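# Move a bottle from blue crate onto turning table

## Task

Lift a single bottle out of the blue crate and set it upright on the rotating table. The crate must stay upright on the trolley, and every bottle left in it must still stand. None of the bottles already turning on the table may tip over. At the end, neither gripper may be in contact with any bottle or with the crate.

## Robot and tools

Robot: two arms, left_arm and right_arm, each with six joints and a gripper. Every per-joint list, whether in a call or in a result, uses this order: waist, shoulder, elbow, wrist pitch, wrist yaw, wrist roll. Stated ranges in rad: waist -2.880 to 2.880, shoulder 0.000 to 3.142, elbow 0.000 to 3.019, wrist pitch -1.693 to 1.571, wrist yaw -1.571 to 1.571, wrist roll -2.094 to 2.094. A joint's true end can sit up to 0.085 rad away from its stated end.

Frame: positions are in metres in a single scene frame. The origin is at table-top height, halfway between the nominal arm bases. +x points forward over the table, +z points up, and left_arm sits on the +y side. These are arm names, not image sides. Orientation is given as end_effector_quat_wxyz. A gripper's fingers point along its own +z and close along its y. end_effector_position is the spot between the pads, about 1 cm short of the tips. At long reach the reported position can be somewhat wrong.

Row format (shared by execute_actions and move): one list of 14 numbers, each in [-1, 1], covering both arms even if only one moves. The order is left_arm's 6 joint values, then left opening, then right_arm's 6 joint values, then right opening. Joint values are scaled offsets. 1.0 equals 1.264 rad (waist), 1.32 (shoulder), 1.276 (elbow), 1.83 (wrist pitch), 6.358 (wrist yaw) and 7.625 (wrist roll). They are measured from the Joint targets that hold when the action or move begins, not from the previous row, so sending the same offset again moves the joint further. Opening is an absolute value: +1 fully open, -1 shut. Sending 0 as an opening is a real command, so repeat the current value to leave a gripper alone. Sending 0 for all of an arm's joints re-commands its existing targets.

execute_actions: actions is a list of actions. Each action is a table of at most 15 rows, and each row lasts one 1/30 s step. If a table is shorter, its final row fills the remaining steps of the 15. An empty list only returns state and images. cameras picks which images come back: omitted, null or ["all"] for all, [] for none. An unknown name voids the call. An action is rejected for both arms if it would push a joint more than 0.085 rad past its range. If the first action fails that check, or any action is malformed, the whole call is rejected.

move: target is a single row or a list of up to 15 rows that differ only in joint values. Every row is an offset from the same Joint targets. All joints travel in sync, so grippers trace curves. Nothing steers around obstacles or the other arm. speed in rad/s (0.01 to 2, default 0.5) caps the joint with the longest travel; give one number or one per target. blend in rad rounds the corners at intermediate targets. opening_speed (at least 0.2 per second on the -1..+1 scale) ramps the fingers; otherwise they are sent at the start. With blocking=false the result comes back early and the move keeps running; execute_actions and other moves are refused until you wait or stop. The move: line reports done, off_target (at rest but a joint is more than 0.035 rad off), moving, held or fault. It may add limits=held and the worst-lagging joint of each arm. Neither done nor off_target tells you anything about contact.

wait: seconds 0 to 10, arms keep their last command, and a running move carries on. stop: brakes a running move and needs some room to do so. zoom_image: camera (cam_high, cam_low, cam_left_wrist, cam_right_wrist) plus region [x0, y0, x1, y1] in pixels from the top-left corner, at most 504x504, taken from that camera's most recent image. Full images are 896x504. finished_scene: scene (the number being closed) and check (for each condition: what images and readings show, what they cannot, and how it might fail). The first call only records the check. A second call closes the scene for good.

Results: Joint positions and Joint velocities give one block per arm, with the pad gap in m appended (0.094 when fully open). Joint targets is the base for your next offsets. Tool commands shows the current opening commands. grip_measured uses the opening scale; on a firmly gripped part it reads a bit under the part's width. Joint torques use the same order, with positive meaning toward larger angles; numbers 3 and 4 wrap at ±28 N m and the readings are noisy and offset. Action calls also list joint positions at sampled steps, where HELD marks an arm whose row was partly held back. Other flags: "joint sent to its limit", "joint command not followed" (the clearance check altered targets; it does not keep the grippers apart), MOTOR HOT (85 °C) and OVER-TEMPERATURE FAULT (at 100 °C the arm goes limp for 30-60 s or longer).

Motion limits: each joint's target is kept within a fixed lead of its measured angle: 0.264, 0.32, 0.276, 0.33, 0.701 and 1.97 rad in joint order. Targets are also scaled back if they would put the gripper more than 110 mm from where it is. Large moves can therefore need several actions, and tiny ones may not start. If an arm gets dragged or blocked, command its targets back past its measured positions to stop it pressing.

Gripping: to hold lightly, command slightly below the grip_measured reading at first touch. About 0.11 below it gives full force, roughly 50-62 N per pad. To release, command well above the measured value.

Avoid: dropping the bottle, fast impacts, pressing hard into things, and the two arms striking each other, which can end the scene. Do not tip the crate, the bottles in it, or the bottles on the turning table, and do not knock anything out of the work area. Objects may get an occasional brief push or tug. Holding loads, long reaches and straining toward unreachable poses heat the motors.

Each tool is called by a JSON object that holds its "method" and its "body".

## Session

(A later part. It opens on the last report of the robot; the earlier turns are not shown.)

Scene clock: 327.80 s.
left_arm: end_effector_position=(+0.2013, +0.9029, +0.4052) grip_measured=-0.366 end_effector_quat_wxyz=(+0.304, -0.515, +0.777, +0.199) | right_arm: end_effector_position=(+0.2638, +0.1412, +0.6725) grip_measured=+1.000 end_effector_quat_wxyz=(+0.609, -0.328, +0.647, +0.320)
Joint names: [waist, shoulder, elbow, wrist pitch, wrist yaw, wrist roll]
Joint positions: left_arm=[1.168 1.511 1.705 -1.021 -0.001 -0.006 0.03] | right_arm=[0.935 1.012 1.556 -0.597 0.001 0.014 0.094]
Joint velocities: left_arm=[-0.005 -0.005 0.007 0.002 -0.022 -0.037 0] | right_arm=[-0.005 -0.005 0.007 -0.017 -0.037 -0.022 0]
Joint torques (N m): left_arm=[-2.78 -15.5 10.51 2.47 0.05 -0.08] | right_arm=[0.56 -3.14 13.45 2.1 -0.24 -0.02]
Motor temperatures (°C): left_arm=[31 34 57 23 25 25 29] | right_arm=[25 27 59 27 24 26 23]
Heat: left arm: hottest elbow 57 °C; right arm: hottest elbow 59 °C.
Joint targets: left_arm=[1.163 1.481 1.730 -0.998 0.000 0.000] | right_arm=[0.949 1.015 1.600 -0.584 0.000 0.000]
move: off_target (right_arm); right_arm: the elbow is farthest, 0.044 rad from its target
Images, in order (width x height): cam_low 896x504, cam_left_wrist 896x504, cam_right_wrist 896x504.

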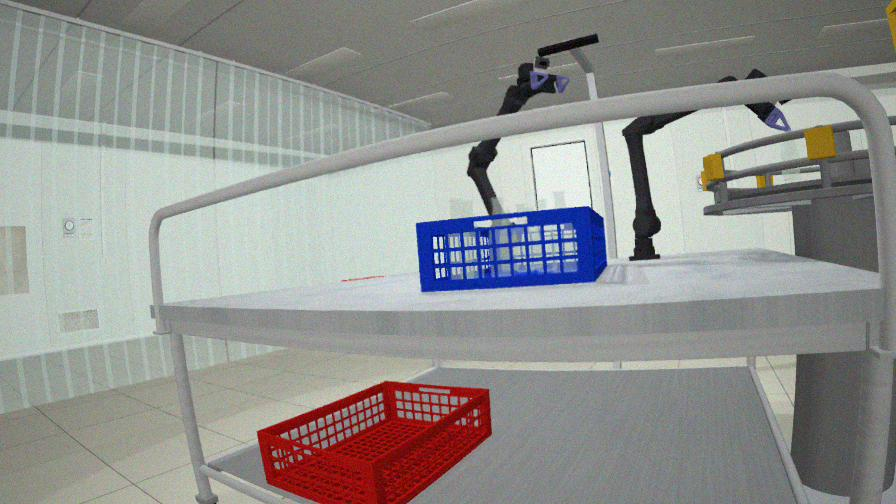

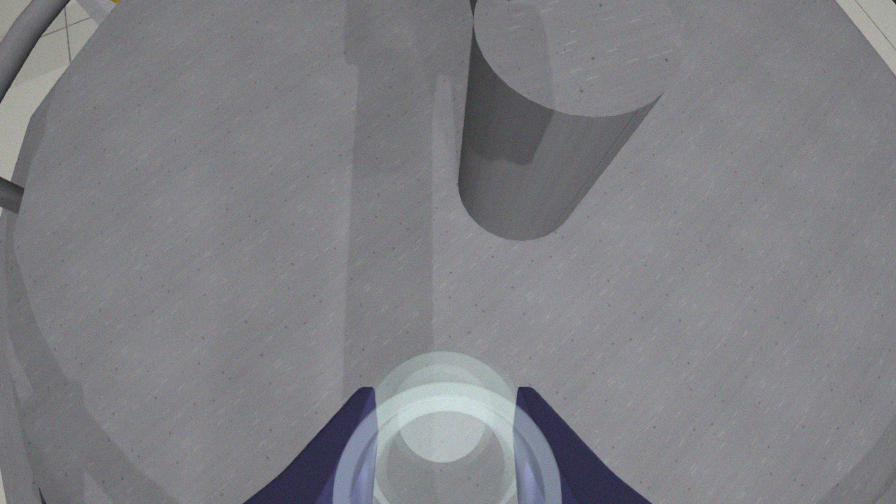

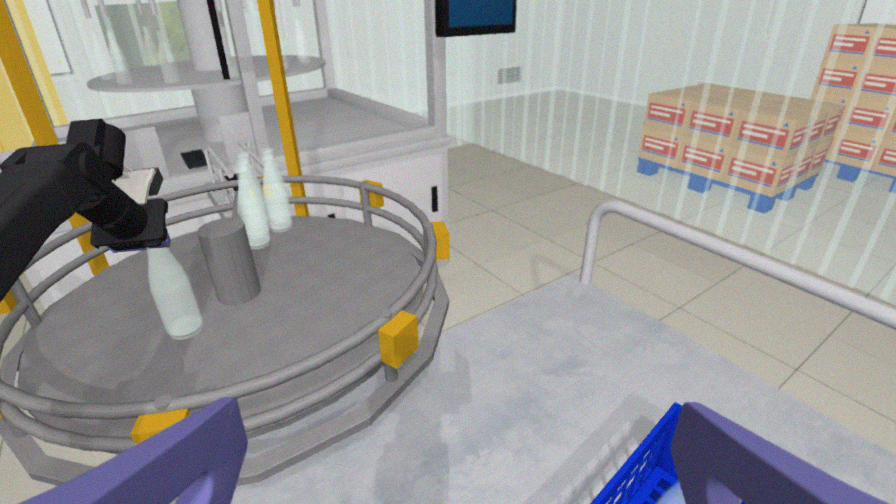

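{"method": "zoom_image", "body": {"camera": "cam_low", "region": [740, 100, 880, 220]}}

{"method": "zoom_image", "body": {"camera": "cam_right_wrist", "region": [120, 240, 240, 360]}}

Scaled by 3.600 from the camera's 896x504 image, which has a finer 1280x720 frame.

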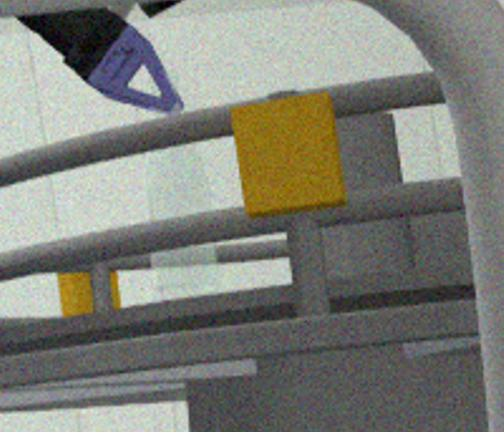

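Scaled by 4.200 from the camera's 896x504 image, which has a finer 1280x720 frame.

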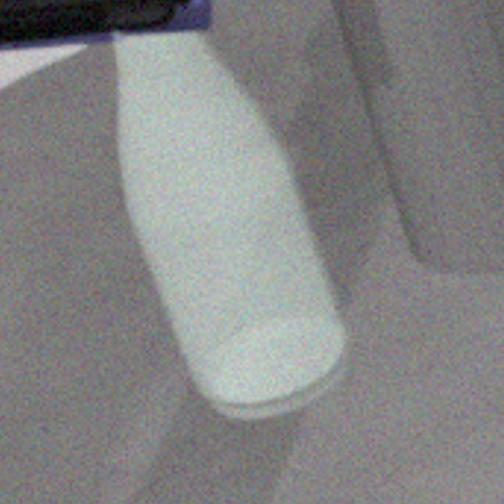

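{"method": "zoom_image", "body": {"camera": "cam_left_wrist", "region": [420, 0, 680, 260]}}

Scaled by 1.938 from the camera's 896x504 image, which has a finer 1280x720 frame.

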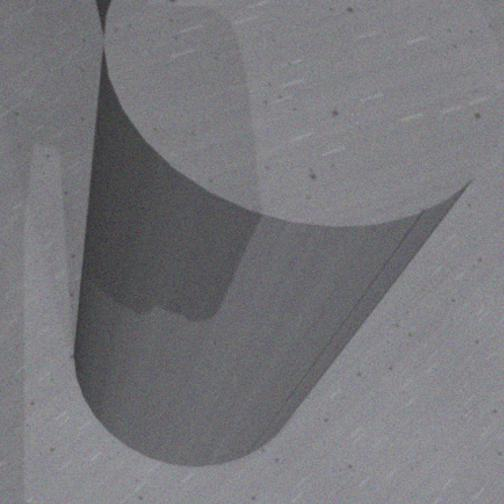

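{"method": "move", "body": {"target": [0, 0, -0.0353, 0.0355, 0, 0, -0.6, 0, 0, 0, 0, 0, 0, 1], "speed": 0.3, "cameras": ["cam_right_wrist", "cam_low"]}}

{"method": "zoom_image", "body": {"camera": "cam_low", "region": [740, 100, 880, 220]}}

{"method": "zoom_image", "body": {"camera": "cam_right_wrist", "region": [120, 220, 280, 380]}}

Scene clock: 361.13 s.
left_arm: end_effector_position=(+0.2042, +0.9096, +0.3981) grip_measured=-0.366 end_effector_quat_wxyz=(+0.316, -0.512, +0.772, +0.207) | right_arm: end_effector_position=(+0.2638, +0.1412, +0.6725) grip_measured=+1.000 end_effector_quat_wxyz=(+0.609, -0.328, +0.647, +0.320)
Joint names: [waist, shoulder, elbow, wrist pitch, wrist yaw, wrist roll]
Joint positions: left_arm=[1.168 1.509 1.671 -0.957 -0.001 -0.006 0.03] | right_arm=[0.935 1.012 1.556 -0.597 0.001 0.014 0.094]
Joint velocities: left_arm=[0.005 -0.015 0.002 -0.002 -0.037 -0.022 0] | right_arm=[-0.005 -0.015 -0.002 -0.017 0.037 0.022 0]
Joint torques (N m): left_arm=[-2.14 -16.09 9.66 2.61 0.01 -0.07] | right_arm=[0.5 -3.14 13.46 2.11 -0.23 -0.02]
Motor temperatures (°C): left_arm=[31 36 59 23 25 25 29] | right_arm=[25 27 59 27 24 26 23]
Heat: left arm: hottest elbow 59 °C; right arm: hottest elbow 59 °C.
Joint targets: left_arm=[1.163 1.480 1.685 -0.933 0.000 0.000] | right_arm=[0.949 1.015 1.600 -0.584 0.000 0.000]
move: off_target (right_arm); right_arm: the elbow is farthest, 0.044 rad from its target
Images, in order (width x height): cam_low 896x504, cam_right_wrist 896x504.

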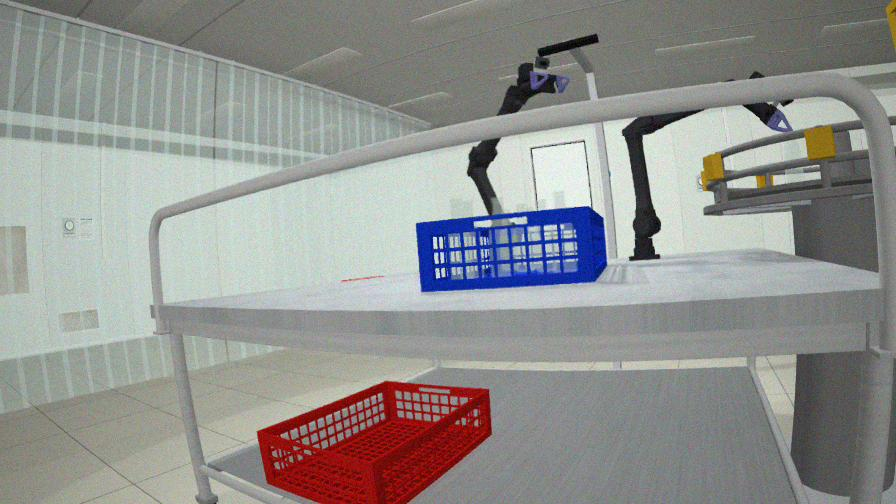

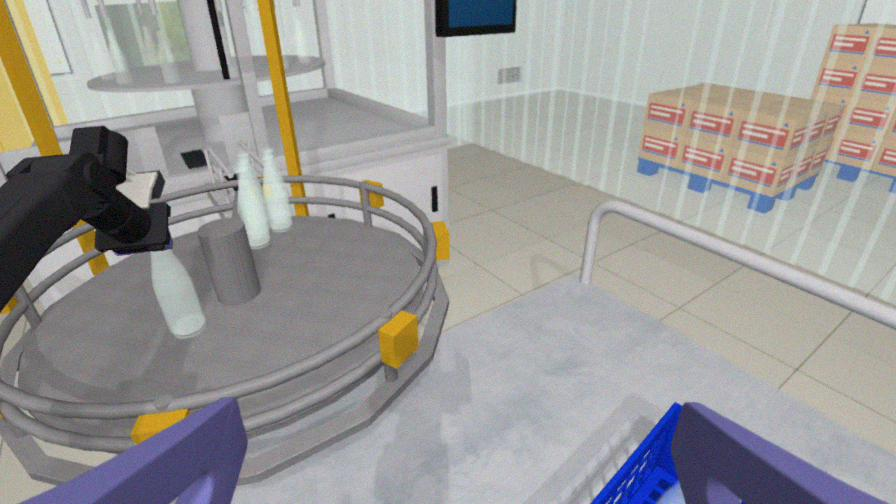

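Scaled by 3.600 from the camera's 896x504 image, which has a finer 1280x720 frame.

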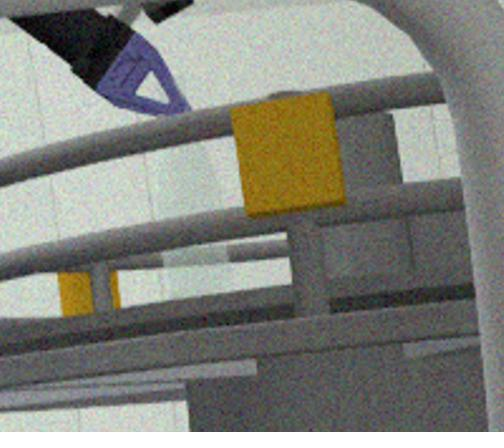

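Scaled by 3.150 from the camera's 896x504 image, which has a finer 1280x720 frame.

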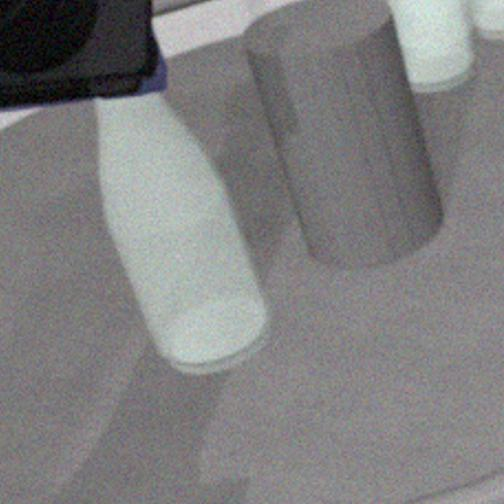

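{"method": "zoom_image", "body": {"camera": "cam_low", "region": [765, 140, 845, 200]}}

Scaled by 6.300 from the camera's 896x504 image, which has a finer 1280x720 frame.

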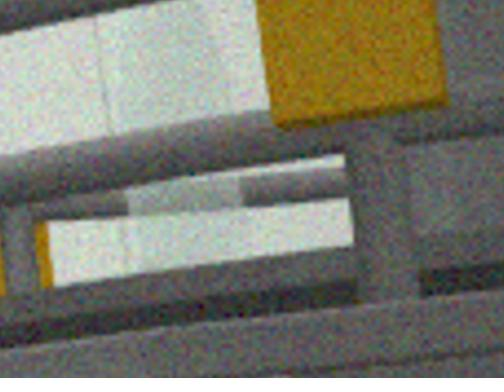

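{"method": "move", "body": {"target": [0, 0, -0.0157, 0.0055, 0, 0, -0.6, 0, 0, 0, 0, 0, 0, 1], "speed": 0.2, "cameras": ["cam_right_wrist", "cam_low"]}}

{"method": "zoom_image", "body": {"camera": "cam_low", "region": [765, 140, 845, 200]}}

{"method": "zoom_image", "body": {"camera": "cam_right_wrist", "region": [120, 220, 280, 380]}}

Scene clock: 390.77 s.
left_arm: end_effector_position=(+0.2040, +0.9092, +0.3894) grip_measured=-0.366 end_effector_quat_wxyz=(+0.313, -0.512, +0.773, +0.205) | right_arm: end_effector_position=(+0.2638, +0.1412, +0.6725) grip_measured=+1.000 end_effector_quat_wxyz=(+0.609, -0.328, +0.647, +0.320)
Joint names: [waist, shoulder, elbow, wrist pitch, wrist yaw, wrist roll]
Joint positions: left_arm=[1.168 1.509 1.651 -0.947 -0.001 -0.006 0.03] | right_arm=[0.935 1.012 1.556 -0.597 0.001 0.014 0.094]
Joint velocities: left_arm=[-0.005 -0.015 0.002 0.022 -0.022 -0.066 -0.001] | right_arm=[-0.015 -0.005 0.012 0.002 -0.066 0.022 0]
Joint torques (N m): left_arm=[-2.32 -16.32 9.83 2.62 -0.01 -0.01] | right_arm=[0.56 -3.14 13.45 2.11 -0.23 -0.02]
Motor temperatures (°C): left_arm=[31 36 58 23 25 25 29] | right_arm=[25 27 60 27 24 26 23]
Heat: left arm: hottest elbow 58 °C; right arm: hottest elbow 60 °C.
Joint targets: left_arm=[1.163 1.480 1.665 -0.923 0.000 0.000] | right_arm=[0.949 1.015 1.600 -0.584 0.000 0.000]
move: off_target (right_arm); right_arm: the elbow is farthest, 0.044 rad from its target
Images, in order (width x height): cam_low 896x504, cam_right_wrist 896x504.

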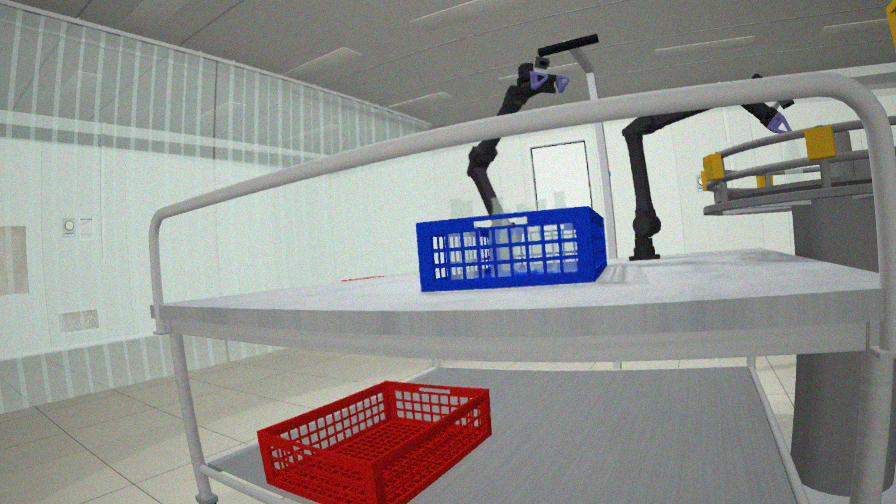

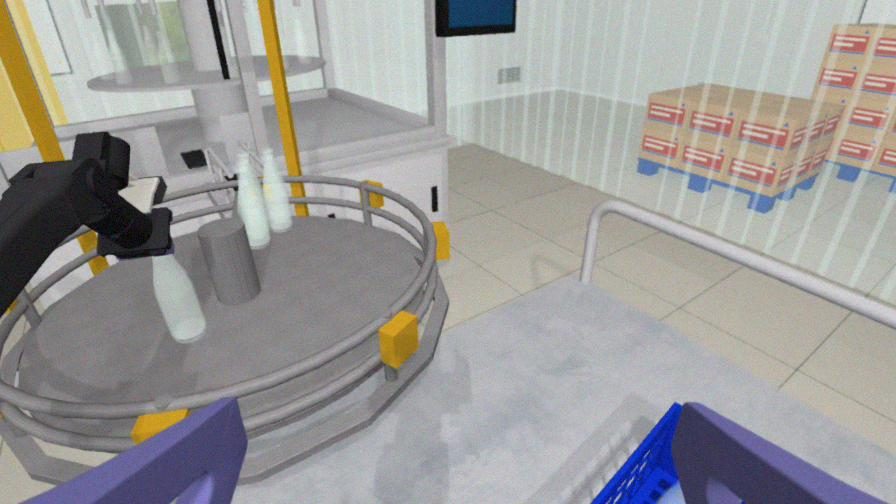

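Scaled by 6.300 from the camera's 896x504 image, which has a finer 1280x720 frame.

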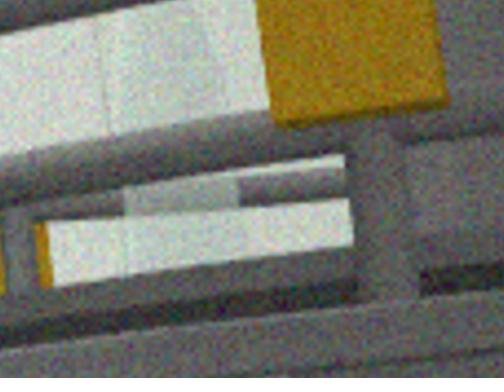

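Scaled by 3.150 from the camera's 896x504 image, which has a finer 1280x720 frame.

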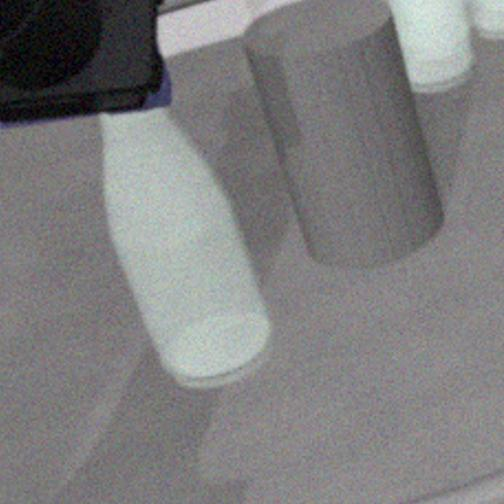

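{"method": "move", "body": {"target": [0, 0, -0.0167, 0.0112, 0, 0, -0.6, 0, 0, 0, 0, 0, 0, 1], "speed": 0.2, "cameras": ["cam_right_wrist"]}}

{"method": "zoom_image", "body": {"camera": "cam_right_wrist", "region": [120, 220, 280, 380]}}

Scene clock: 399.43 s.
left_arm: end_effector_position=(+0.2043, +0.9100, +0.3812) grip_measured=-0.366 end_effector_quat_wxyz=(+0.312, -0.513, +0.773, +0.205) | right_arm: end_effector_position=(+0.2638, +0.1412, +0.6725) grip_measured=+1.000 end_effector_quat_wxyz=(+0.609, -0.328, +0.647, +0.320)
Joint names: [waist, shoulder, elbow, wrist pitch, wrist yaw, wrist roll]
Joint positions: left_arm=[1.168 1.509 1.63 -0.926 -0.001 -0.006 0.03] | right_arm=[0.935 1.012 1.556 -0.597 0.001 0.014 0.094]
Joint velocities: left_arm=[-0.015 0.005 -0.017 -0.007 0.007 -0.022 0.001] | right_arm=[-0.005 -0.005 0.012 -0.002 0.022 0.007 0]
Joint torques (N m): left_arm=[-2.43 -15.91 9.7 2.58 0.04 -0.03] | right_arm=[0.5 -3.19 13.46 2.11 -0.24 -0.02]
Motor temperatures (°C): left_arm=[31 36 56 23 25 25 29] | right_arm=[25 27 60 27 24 26 23]
Heat: left arm: hottest elbow 56 °C; right arm: hottest elbow 60 °C.
Joint targets: left_arm=[1.163 1.480 1.644 -0.902 0.000 0.000] | right_arm=[0.949 1.015 1.600 -0.584 0.000 0.000]
move: off_target (right_arm); right_arm: the elbow is farthest, 0.044 rad from its target
Images, in order (width x height): cam_right_wrist 896x504.

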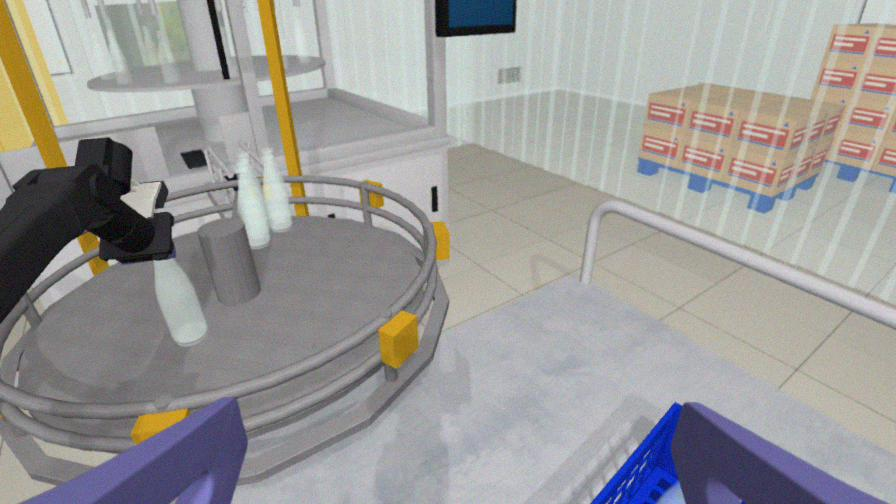

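Scaled by 3.150 from the camera's 896x504 image, which has a finer 1280x720 frame.

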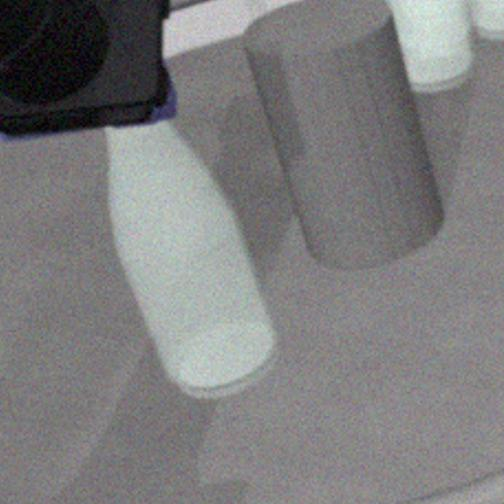

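{"method": "move", "body": {"target": [0, 0, -0.0105, 0.0073, 0, 0, -0.6, 0, 0, 0, 0, 0, 0, 1], "speed": 0.1, "cameras": ["cam_right_wrist"]}}

{"method": "zoom_image", "body": {"camera": "cam_right_wrist", "region": [120, 220, 280, 380]}}

Scene clock: 403.37 s.
left_arm: end_effector_position=(+0.2046, +0.9106, +0.3763) grip_measured=-0.366 end_effector_quat_wxyz=(+0.312, -0.513, +0.773, +0.205) | right_arm: end_effector_position=(+0.2638, +0.1412, +0.6725) grip_measured=+1.000 end_effector_quat_wxyz=(+0.609, -0.328, +0.647, +0.320)
Joint names: [waist, shoulder, elbow, wrist pitch, wrist yaw, wrist roll]
Joint positions: left_arm=[1.168 1.509 1.617 -0.913 -0.001 -0.006 0.03] | right_arm=[0.935 1.012 1.556 -0.597 0.001 0.014 0.094]
Joint velocities: left_arm=[0.005 -0.005 0.002 -0.022 0.022 -0.022 0] | right_arm=[-0.015 -0.005 -0.002 -0.012 0.022 -0.007 0]
Joint torques (N m): left_arm=[-1.73 -16.5 9.88 2.52 0.03 -0.06] | right_arm=[0.5 -3.14 13.46 2.1 -0.23 -0.02]
Motor temperatures (°C): left_arm=[31 36 56 23 25 25 29] | right_arm=[25 27 60 27 24 26 23]
Heat: left arm: hottest elbow 56 °C; right arm: hottest elbow 60 °C.
Joint targets: left_arm=[1.163 1.480 1.630 -0.889 0.000 0.000] | right_arm=[0.949 1.015 1.600 -0.584 0.000 0.000]
move: off_target (right_arm); right_arm: the elbow is farthest, 0.044 rad from its target
Images, in order (width x height): cam_right_wrist 896x504.

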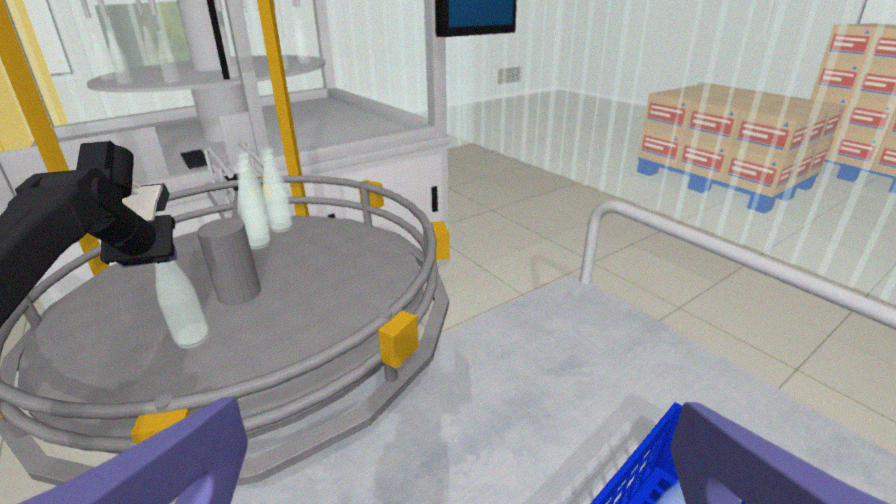

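Scaled by 3.150 from the camera's 896x504 image, which has a finer 1280x720 frame.

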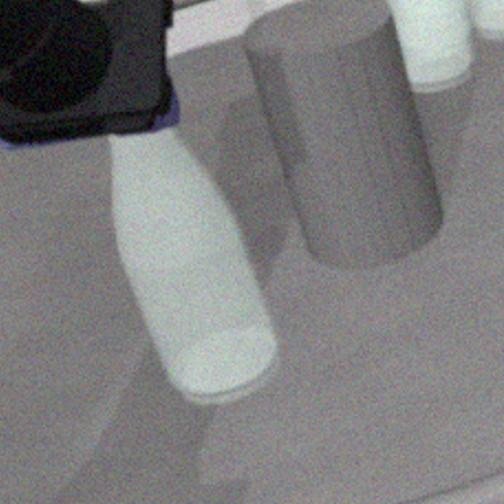

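{"method": "move", "body": {"target": [0, 0, -0.0084, 0.0058, 0, 0, -0.6, 0, 0, 0, 0, 0, 0, 1], "speed": 0.1, "cameras": ["cam_right_wrist"]}}

{"method": "zoom_image", "body": {"camera": "cam_right_wrist", "region": [120, 220, 280, 380]}}

Scene clock: 409.50 s.
left_arm: end_effector_position=(+0.2047, +0.9109, +0.3722) grip_measured=-0.366 end_effector_quat_wxyz=(+0.312, -0.513, +0.773, +0.205) | right_arm: end_effector_position=(+0.2638, +0.1412, +0.6725) grip_measured=+1.000 end_effector_quat_wxyz=(+0.609, -0.328, +0.647, +0.320)
Joint names: [waist, shoulder, elbow, wrist pitch, wrist yaw, wrist roll]
Joint positions: left_arm=[1.168 1.509 1.606 -0.903 -0.001 -0.006 0.03] | right_arm=[0.935 1.012 1.556 -0.597 0.001 0.014 0.094]
Joint velocities: left_arm=[-0.024 -0.015 -0.012 0.027 -0.007 -0.022 0.001] | right_arm=[-0.005 -0.005 0.012 -0.002 0.022 -0.007 0]
Joint torques (N m): left_arm=[-2.49 -15.62 9.76 2.7 -0.02 -0.09] | right_arm=[0.5 -3.25 13.46 2.13 -0.23 -0.02]
Motor temperatures (°C): left_arm=[31 36 56 23 25 25 29] | right_arm=[25 27 60 27 24 26 23]
Heat: left arm: hottest elbow 56 °C; right arm: hottest elbow 60 °C.
Joint targets: left_arm=[1.163 1.480 1.620 -0.878 0.000 0.000] | right_arm=[0.949 1.015 1.600 -0.584 0.000 0.000]
move: off_target (right_arm); right_arm: the elbow is farthest, 0.044 rad from its target
Images, in order (width x height): cam_right_wrist 896x504.

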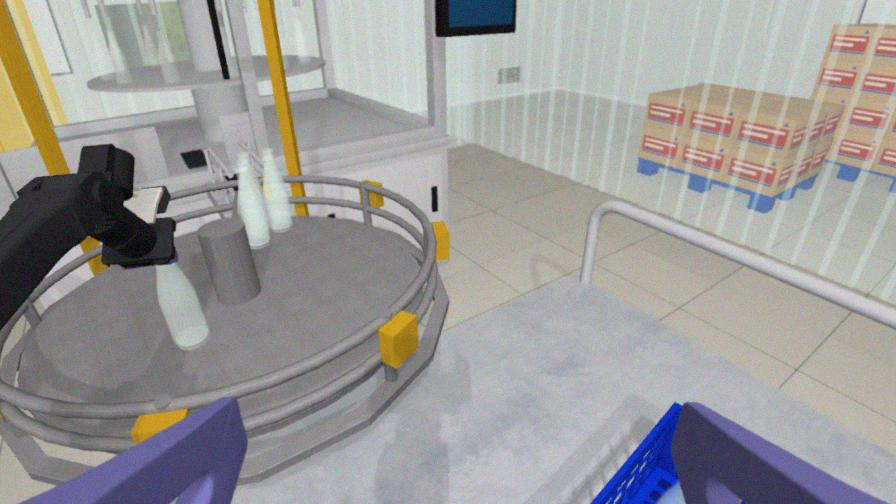

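Scaled by 3.150 from the camera's 896x504 image, which has a finer 1280x720 frame.

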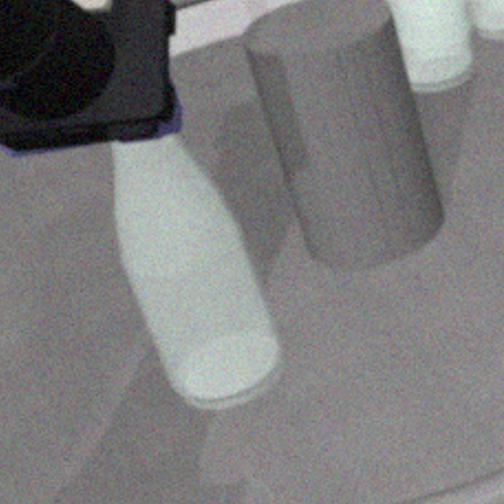

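{"method": "move", "body": {"target": [0, 0, -0.0075, 0.0052, 0, 0, -0.6, 0, 0, 0, 0, 0, 0, 1], "speed": 0.1, "cameras": ["cam_right_wrist"]}}

{"method": "zoom_image", "body": {"camera": "cam_right_wrist", "region": [120, 220, 280, 380]}}

Scene clock: 413.60 s.
left_arm: end_effector_position=(+0.2050, +0.9114, +0.3694) grip_measured=-0.366 end_effector_quat_wxyz=(+0.313, -0.512, +0.773, +0.205) | right_arm: end_effector_position=(+0.2638, +0.1412, +0.6725) grip_measured=+1.000 end_effector_quat_wxyz=(+0.609, -0.328, +0.647, +0.320)
Joint names: [waist, shoulder, elbow, wrist pitch, wrist yaw, wrist roll]
Joint positions: left_arm=[1.168 1.509 1.598 -0.893 -0.001 -0.006 0.03] | right_arm=[0.935 1.012 1.556 -0.597 0.001 0.014 0.094]
Joint velocities: left_arm=[-0.005 0.005 -0.007 0.007 -0.037 -0.007 0.001] | right_arm=[0.005 0.005 -0.007 0.007 -0.066 0.007 0]
Joint torques (N m): left_arm=[-1.67 -15.62 9.69 2.55 0.06 -0.1] | right_arm=[0.5 -3.14 13.48 2.11 -0.23 -0.02]
Motor temperatures (°C): left_arm=[31 36 55 23 25 25 29] | right_arm=[25 27 60 27 24 26 23]
Heat: left arm: hottest elbow 55 °C; right arm: hottest elbow 60 °C.
Joint targets: left_arm=[1.163 1.480 1.610 -0.869 0.000 0.000] | right_arm=[0.949 1.015 1.600 -0.584 0.000 0.000]
move: off_target (right_arm); right_arm: the elbow is farthest, 0.044 rad from its target
Images, in order (width x height): cam_right_wrist 896x504.

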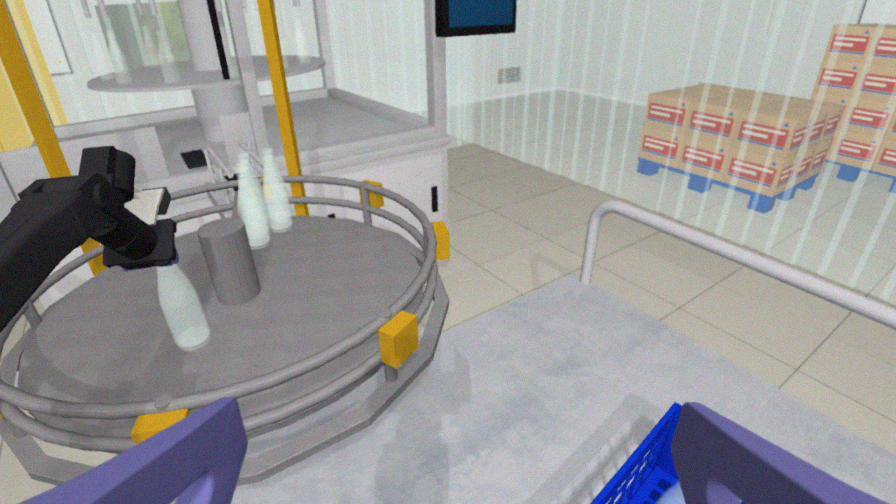

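Scaled by 3.150 from the camera's 896x504 image, which has a finer 1280x720 frame.

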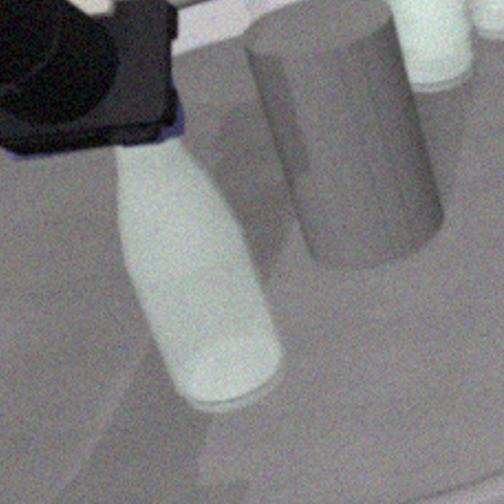

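{"method": "move", "body": {"target": [0, 0, -0.0075, 0.0052, 0, 0, -0.6, 0, 0, 0, 0, 0, 0, 1], "speed": 0.1, "cameras": ["cam_right_wrist", "cam_left_wrist"]}}

{"method": "zoom_image", "body": {"camera": "cam_right_wrist", "region": [120, 220, 280, 380]}}

Scene clock: 419.67 s.
left_arm: end_effector_position=(+0.2059, +0.9117, +0.3691) grip_measured=-0.366 end_effector_quat_wxyz=(+0.316, -0.511, +0.772, +0.207) | right_arm: end_effector_position=(+0.2638, +0.1412, +0.6725) grip_measured=+1.000 end_effector_quat_wxyz=(+0.609, -0.328, +0.647, +0.320)
Joint names: [waist, shoulder, elbow, wrist pitch, wrist yaw, wrist roll]
Joint positions: left_arm=[1.166 1.508 1.592 -0.882 0 -0.006 0.03] | right_arm=[0.935 1.012 1.556 -0.597 0.001 0.014 0.094]
Joint velocities: left_arm=[-0.024 -0.015 -0.022 -0.007 -0.007 0.066 0] | right_arm=[-0.005 -0.005 0.017 -0.012 0.007 -0.007 0]
Joint torques (N m): left_arm=[-2.14 -15.56 9.39 2.65 -0.03 -0.06] | right_arm=[0.5 -3.19 13.46 2.1 -0.23 -0.02]
Motor temperatures (°C): left_arm=[31 36 56 23 25 25 29] | right_arm=[25 27 60 27 24 26 23]
Heat: left arm: hottest elbow 56 °C; right arm: hottest elbow 60 °C.
Joint targets: left_arm=[1.163 1.480 1.600 -0.859 0.000 0.000] | right_arm=[0.949 1.015 1.600 -0.584 0.000 0.000]
move: off_target (right_arm); right_arm: the elbow is farthest, 0.044 rad from its target
Images, in order (width x height): cam_left_wrist 896x504, cam_right_wrist 896x504.

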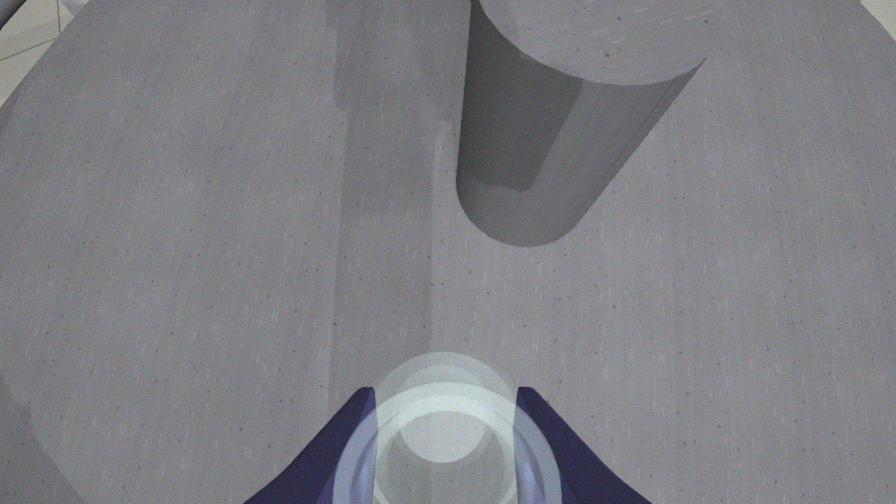

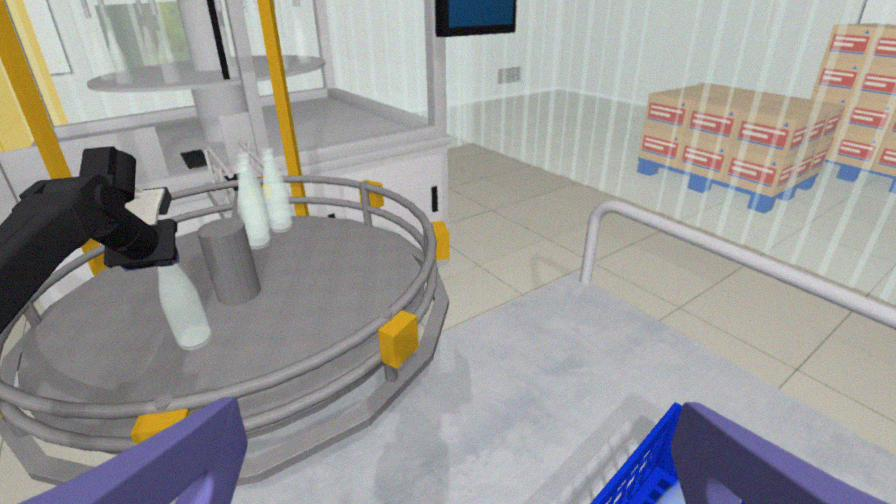

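Scaled by 3.150 from the camera's 896x504 image, which has a finer 1280x720 frame.

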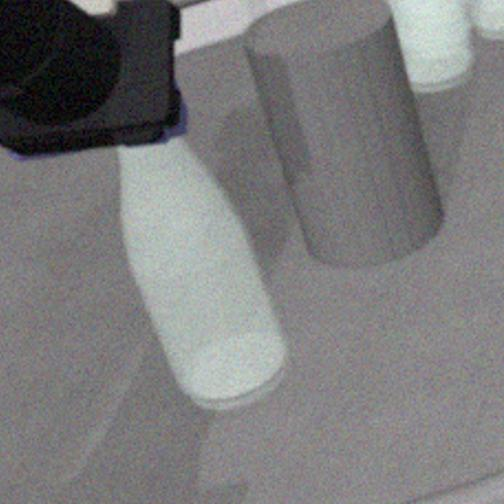

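{"method": "move", "body": {"target": [[0, 0, 0.1724, -0.1098, 0, 0, -0.6, 0, 0, 0, 0, 0, 0, 1], [0, 0, 0.1023, -0.0713, 0, 0, -0.6, 0, 0, 0, 0, 0, 0, 1]], "speed": 0.4, "cameras": ["cam_right_wrist", "cam_left_wrist", "cam_high"]}}

Scene clock: 457.00 s.
left_arm: end_effector_position=(+0.2022, +0.9010, +0.4206) grip_measured=-0.366 end_effector_quat_wxyz=(+0.317, -0.510, +0.772, +0.206) | right_arm: end_effector_position=(+0.2638, +0.1412, +0.6725) grip_measured=+1.000 end_effector_quat_wxyz=(+0.609, -0.328, +0.647, +0.320)
Joint names: [waist, shoulder, elbow, wrist pitch, wrist yaw, wrist roll]
Joint positions: left_arm=[1.166 1.497 1.716 -1.014 0.002 -0.006 0.03] | right_arm=[0.935 1.012 1.556 -0.597 0.001 0.014 0.094]
Joint velocities: left_arm=[-0.005 -0.005 0.007 0.002 0.022 0.095 -0.001] | right_arm=[-0.015 -0.005 0.007 0.007 0.022 -0.051 0]
Joint torques (N m): left_arm=[-2.02 -14.8 9.8 2.84 -0.11 -0.07] | right_arm=[0.5 -3.14 13.48 2.09 -0.23 -0.02]
Motor temperatures (°C): left_arm=[31 34 58 23 25 25 30] | right_arm=[25 27 61 27 24 26 23]
Heat: left arm: hottest elbow 58 °C; right arm: hottest elbow 61 °C.
Joint targets: left_arm=[1.163 1.481 1.731 -0.990 0.000 0.000] | right_arm=[0.949 1.015 1.600 -0.584 0.000 0.000]
move: off_target (right_arm); right_arm: the elbow is farthest, 0.044 rad from its target
Images, in order (width x height): cam_high 896x504, cam_left_wrist 896x504, cam_right_wrist 896x504.

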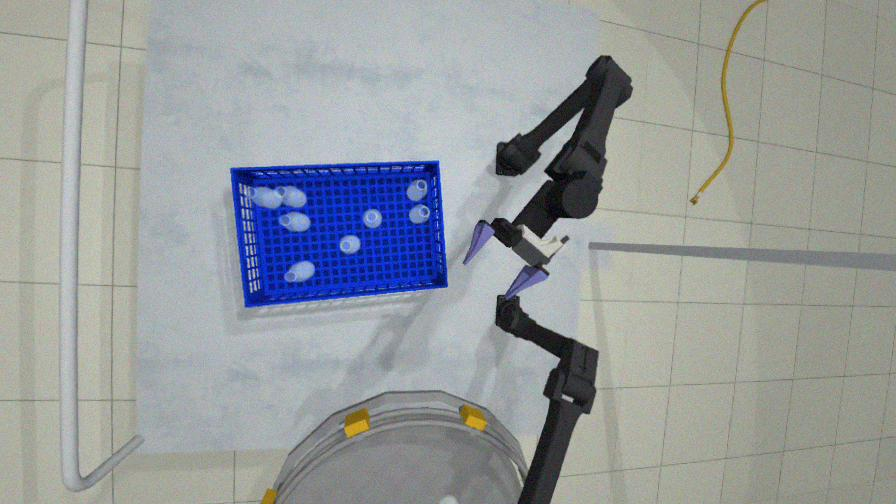

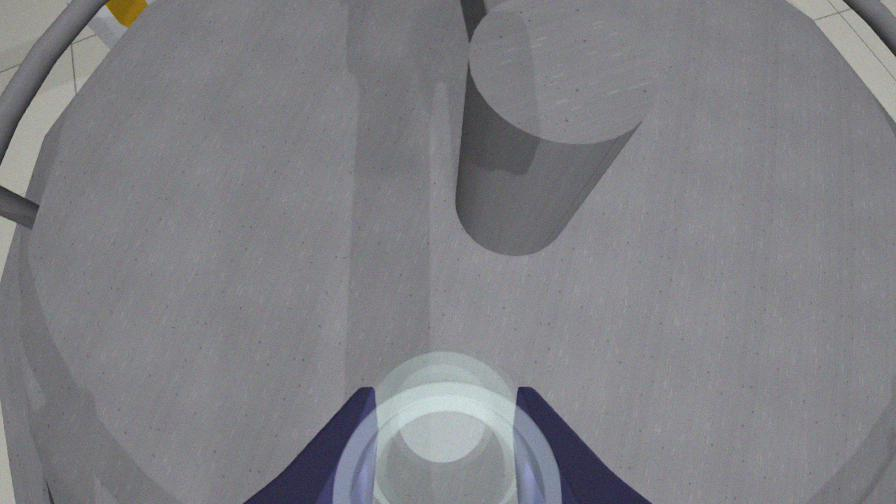

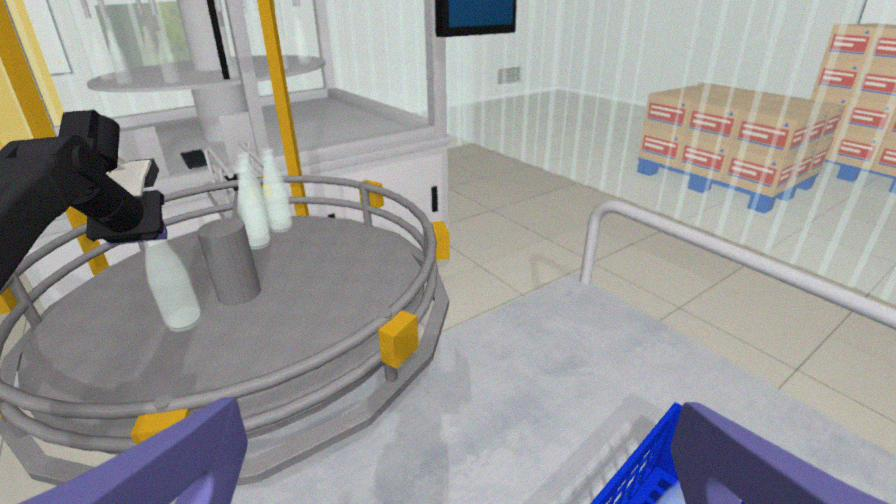

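{"method": "move", "body": {"target": [0, 0, -0.0940, 0.0612, 0, 0, -0.6, 0, 0, 0, 0, 0, 0, 1], "speed": 0.2, "cameras": ["cam_right_wrist"]}}

Scene clock: 491.37 s.
left_arm: end_effector_position=(+0.2045, +0.9064, +0.3739) grip_measured=-0.366 end_effector_quat_wxyz=(+0.314, -0.511, +0.774, +0.204) | right_arm: end_effector_position=(+0.2638, +0.1412, +0.6725) grip_measured=+1.000 end_effector_quat_wxyz=(+0.609, -0.328, +0.647, +0.320)
Joint names: [waist, shoulder, elbow, wrist pitch, wrist yaw, wrist roll]
Joint positions: left_arm=[1.166 1.497 1.596 -0.902 0.002 -0.006 0.03] | right_arm=[0.935 1.012 1.556 -0.597 0.001 0.014 0.094]
Joint velocities: left_arm=[0.005 -0.005 -0.032 -0.012 -0.051 0.037 0] | right_arm=[0.015 -0.015 -0.022 0.002 -0.007 0.066 0]
Joint torques (N m): left_arm=[-1.55 -14.97 9.94 2.69 -0.1 -0.06] | right_arm=[0.5 -3.14 13.45 2.11 -0.24 -0.03]
Motor temperatures (°C): left_arm=[31 36 58 23 25 25 30] | right_arm=[25 26 61 27 24 26 23]
Heat: left arm: hottest elbow 58 °C; right arm: hottest elbow 61 °C.
Joint targets: left_arm=[1.163 1.481 1.611 -0.878 0.000 0.000] | right_arm=[0.949 1.015 1.600 -0.584 0.000 0.000]
move: off_target (right_arm); right_arm: the elbow is farthest, 0.044 rad from its target
Images, in order (width x height): cam_right_wrist 896x504.

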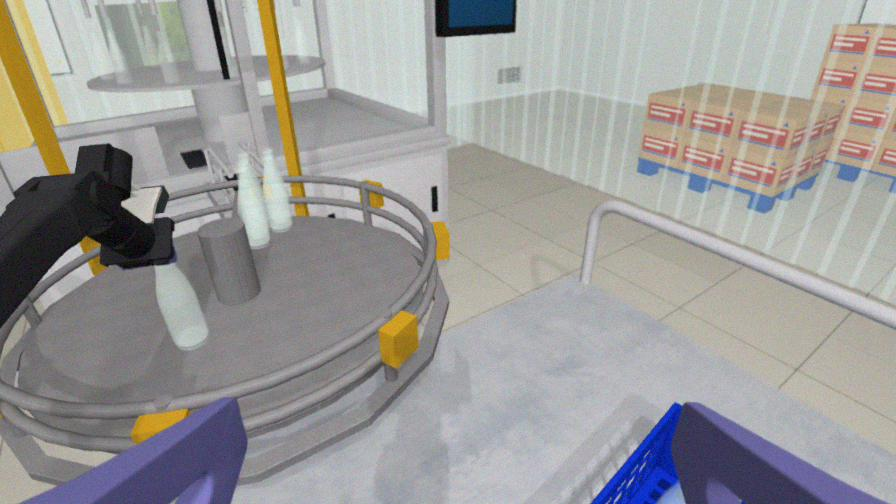

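{"method": "move", "body": {"target": [0, 0, -0.0063, 0.0044, 0, 0, -0.6, 0, 0, 0, 0, 0, 0, 1], "speed": 0.1, "cameras": ["cam_right_wrist"]}}

Scene clock: 500.23 s.
left_arm: end_effector_position=(+0.2046, +0.9067, +0.3714) grip_measured=-0.366 end_effector_quat_wxyz=(+0.314, -0.511, +0.773, +0.204) | right_arm: end_effector_position=(+0.2638, +0.1412, +0.6725) grip_measured=+1.000 end_effector_quat_wxyz=(+0.609, -0.328, +0.647, +0.320)
Joint names: [waist, shoulder, elbow, wrist pitch, wrist yaw, wrist roll]
Joint positions: left_arm=[1.166 1.497 1.589 -0.894 0.002 -0.006 0.03] | right_arm=[0.935 1.012 1.556 -0.597 0.001 0.014 0.094]
Joint velocities: left_arm=[-0.005 0.005 -0.017 -0.007 0.037 0.007 0] | right_arm=[0.015 -0.015 -0.027 -0.022 -0.051 0.037 0]
Joint torques (N m): left_arm=[-1.85 -15.21 9.87 2.5 -0.12 -0.05] | right_arm=[0.5 -3.19 13.46 2.11 -0.23 -0.03]
Motor temperatures (°C): left_arm=[31 36 57 23 25 25 30] | right_arm=[25 26 62 27 24 26 23]
Heat: left arm: hottest elbow 57 °C; right arm: hottest elbow 62 °C.
Joint targets: left_arm=[1.163 1.481 1.603 -0.870 0.000 0.000] | right_arm=[0.949 1.015 1.600 -0.584 0.000 0.000]
move: off_target (right_arm); right_arm: the elbow is farthest, 0.044 rad from its target
Images, in order (width x height): cam_right_wrist 896x504.

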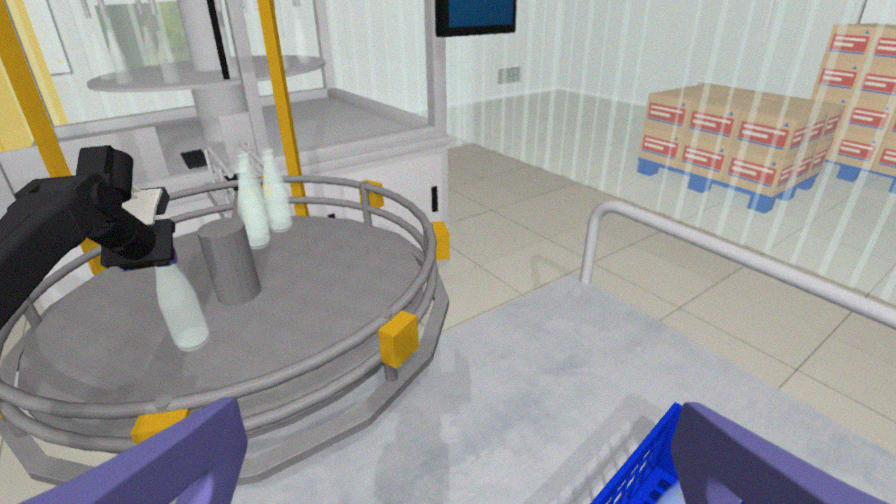

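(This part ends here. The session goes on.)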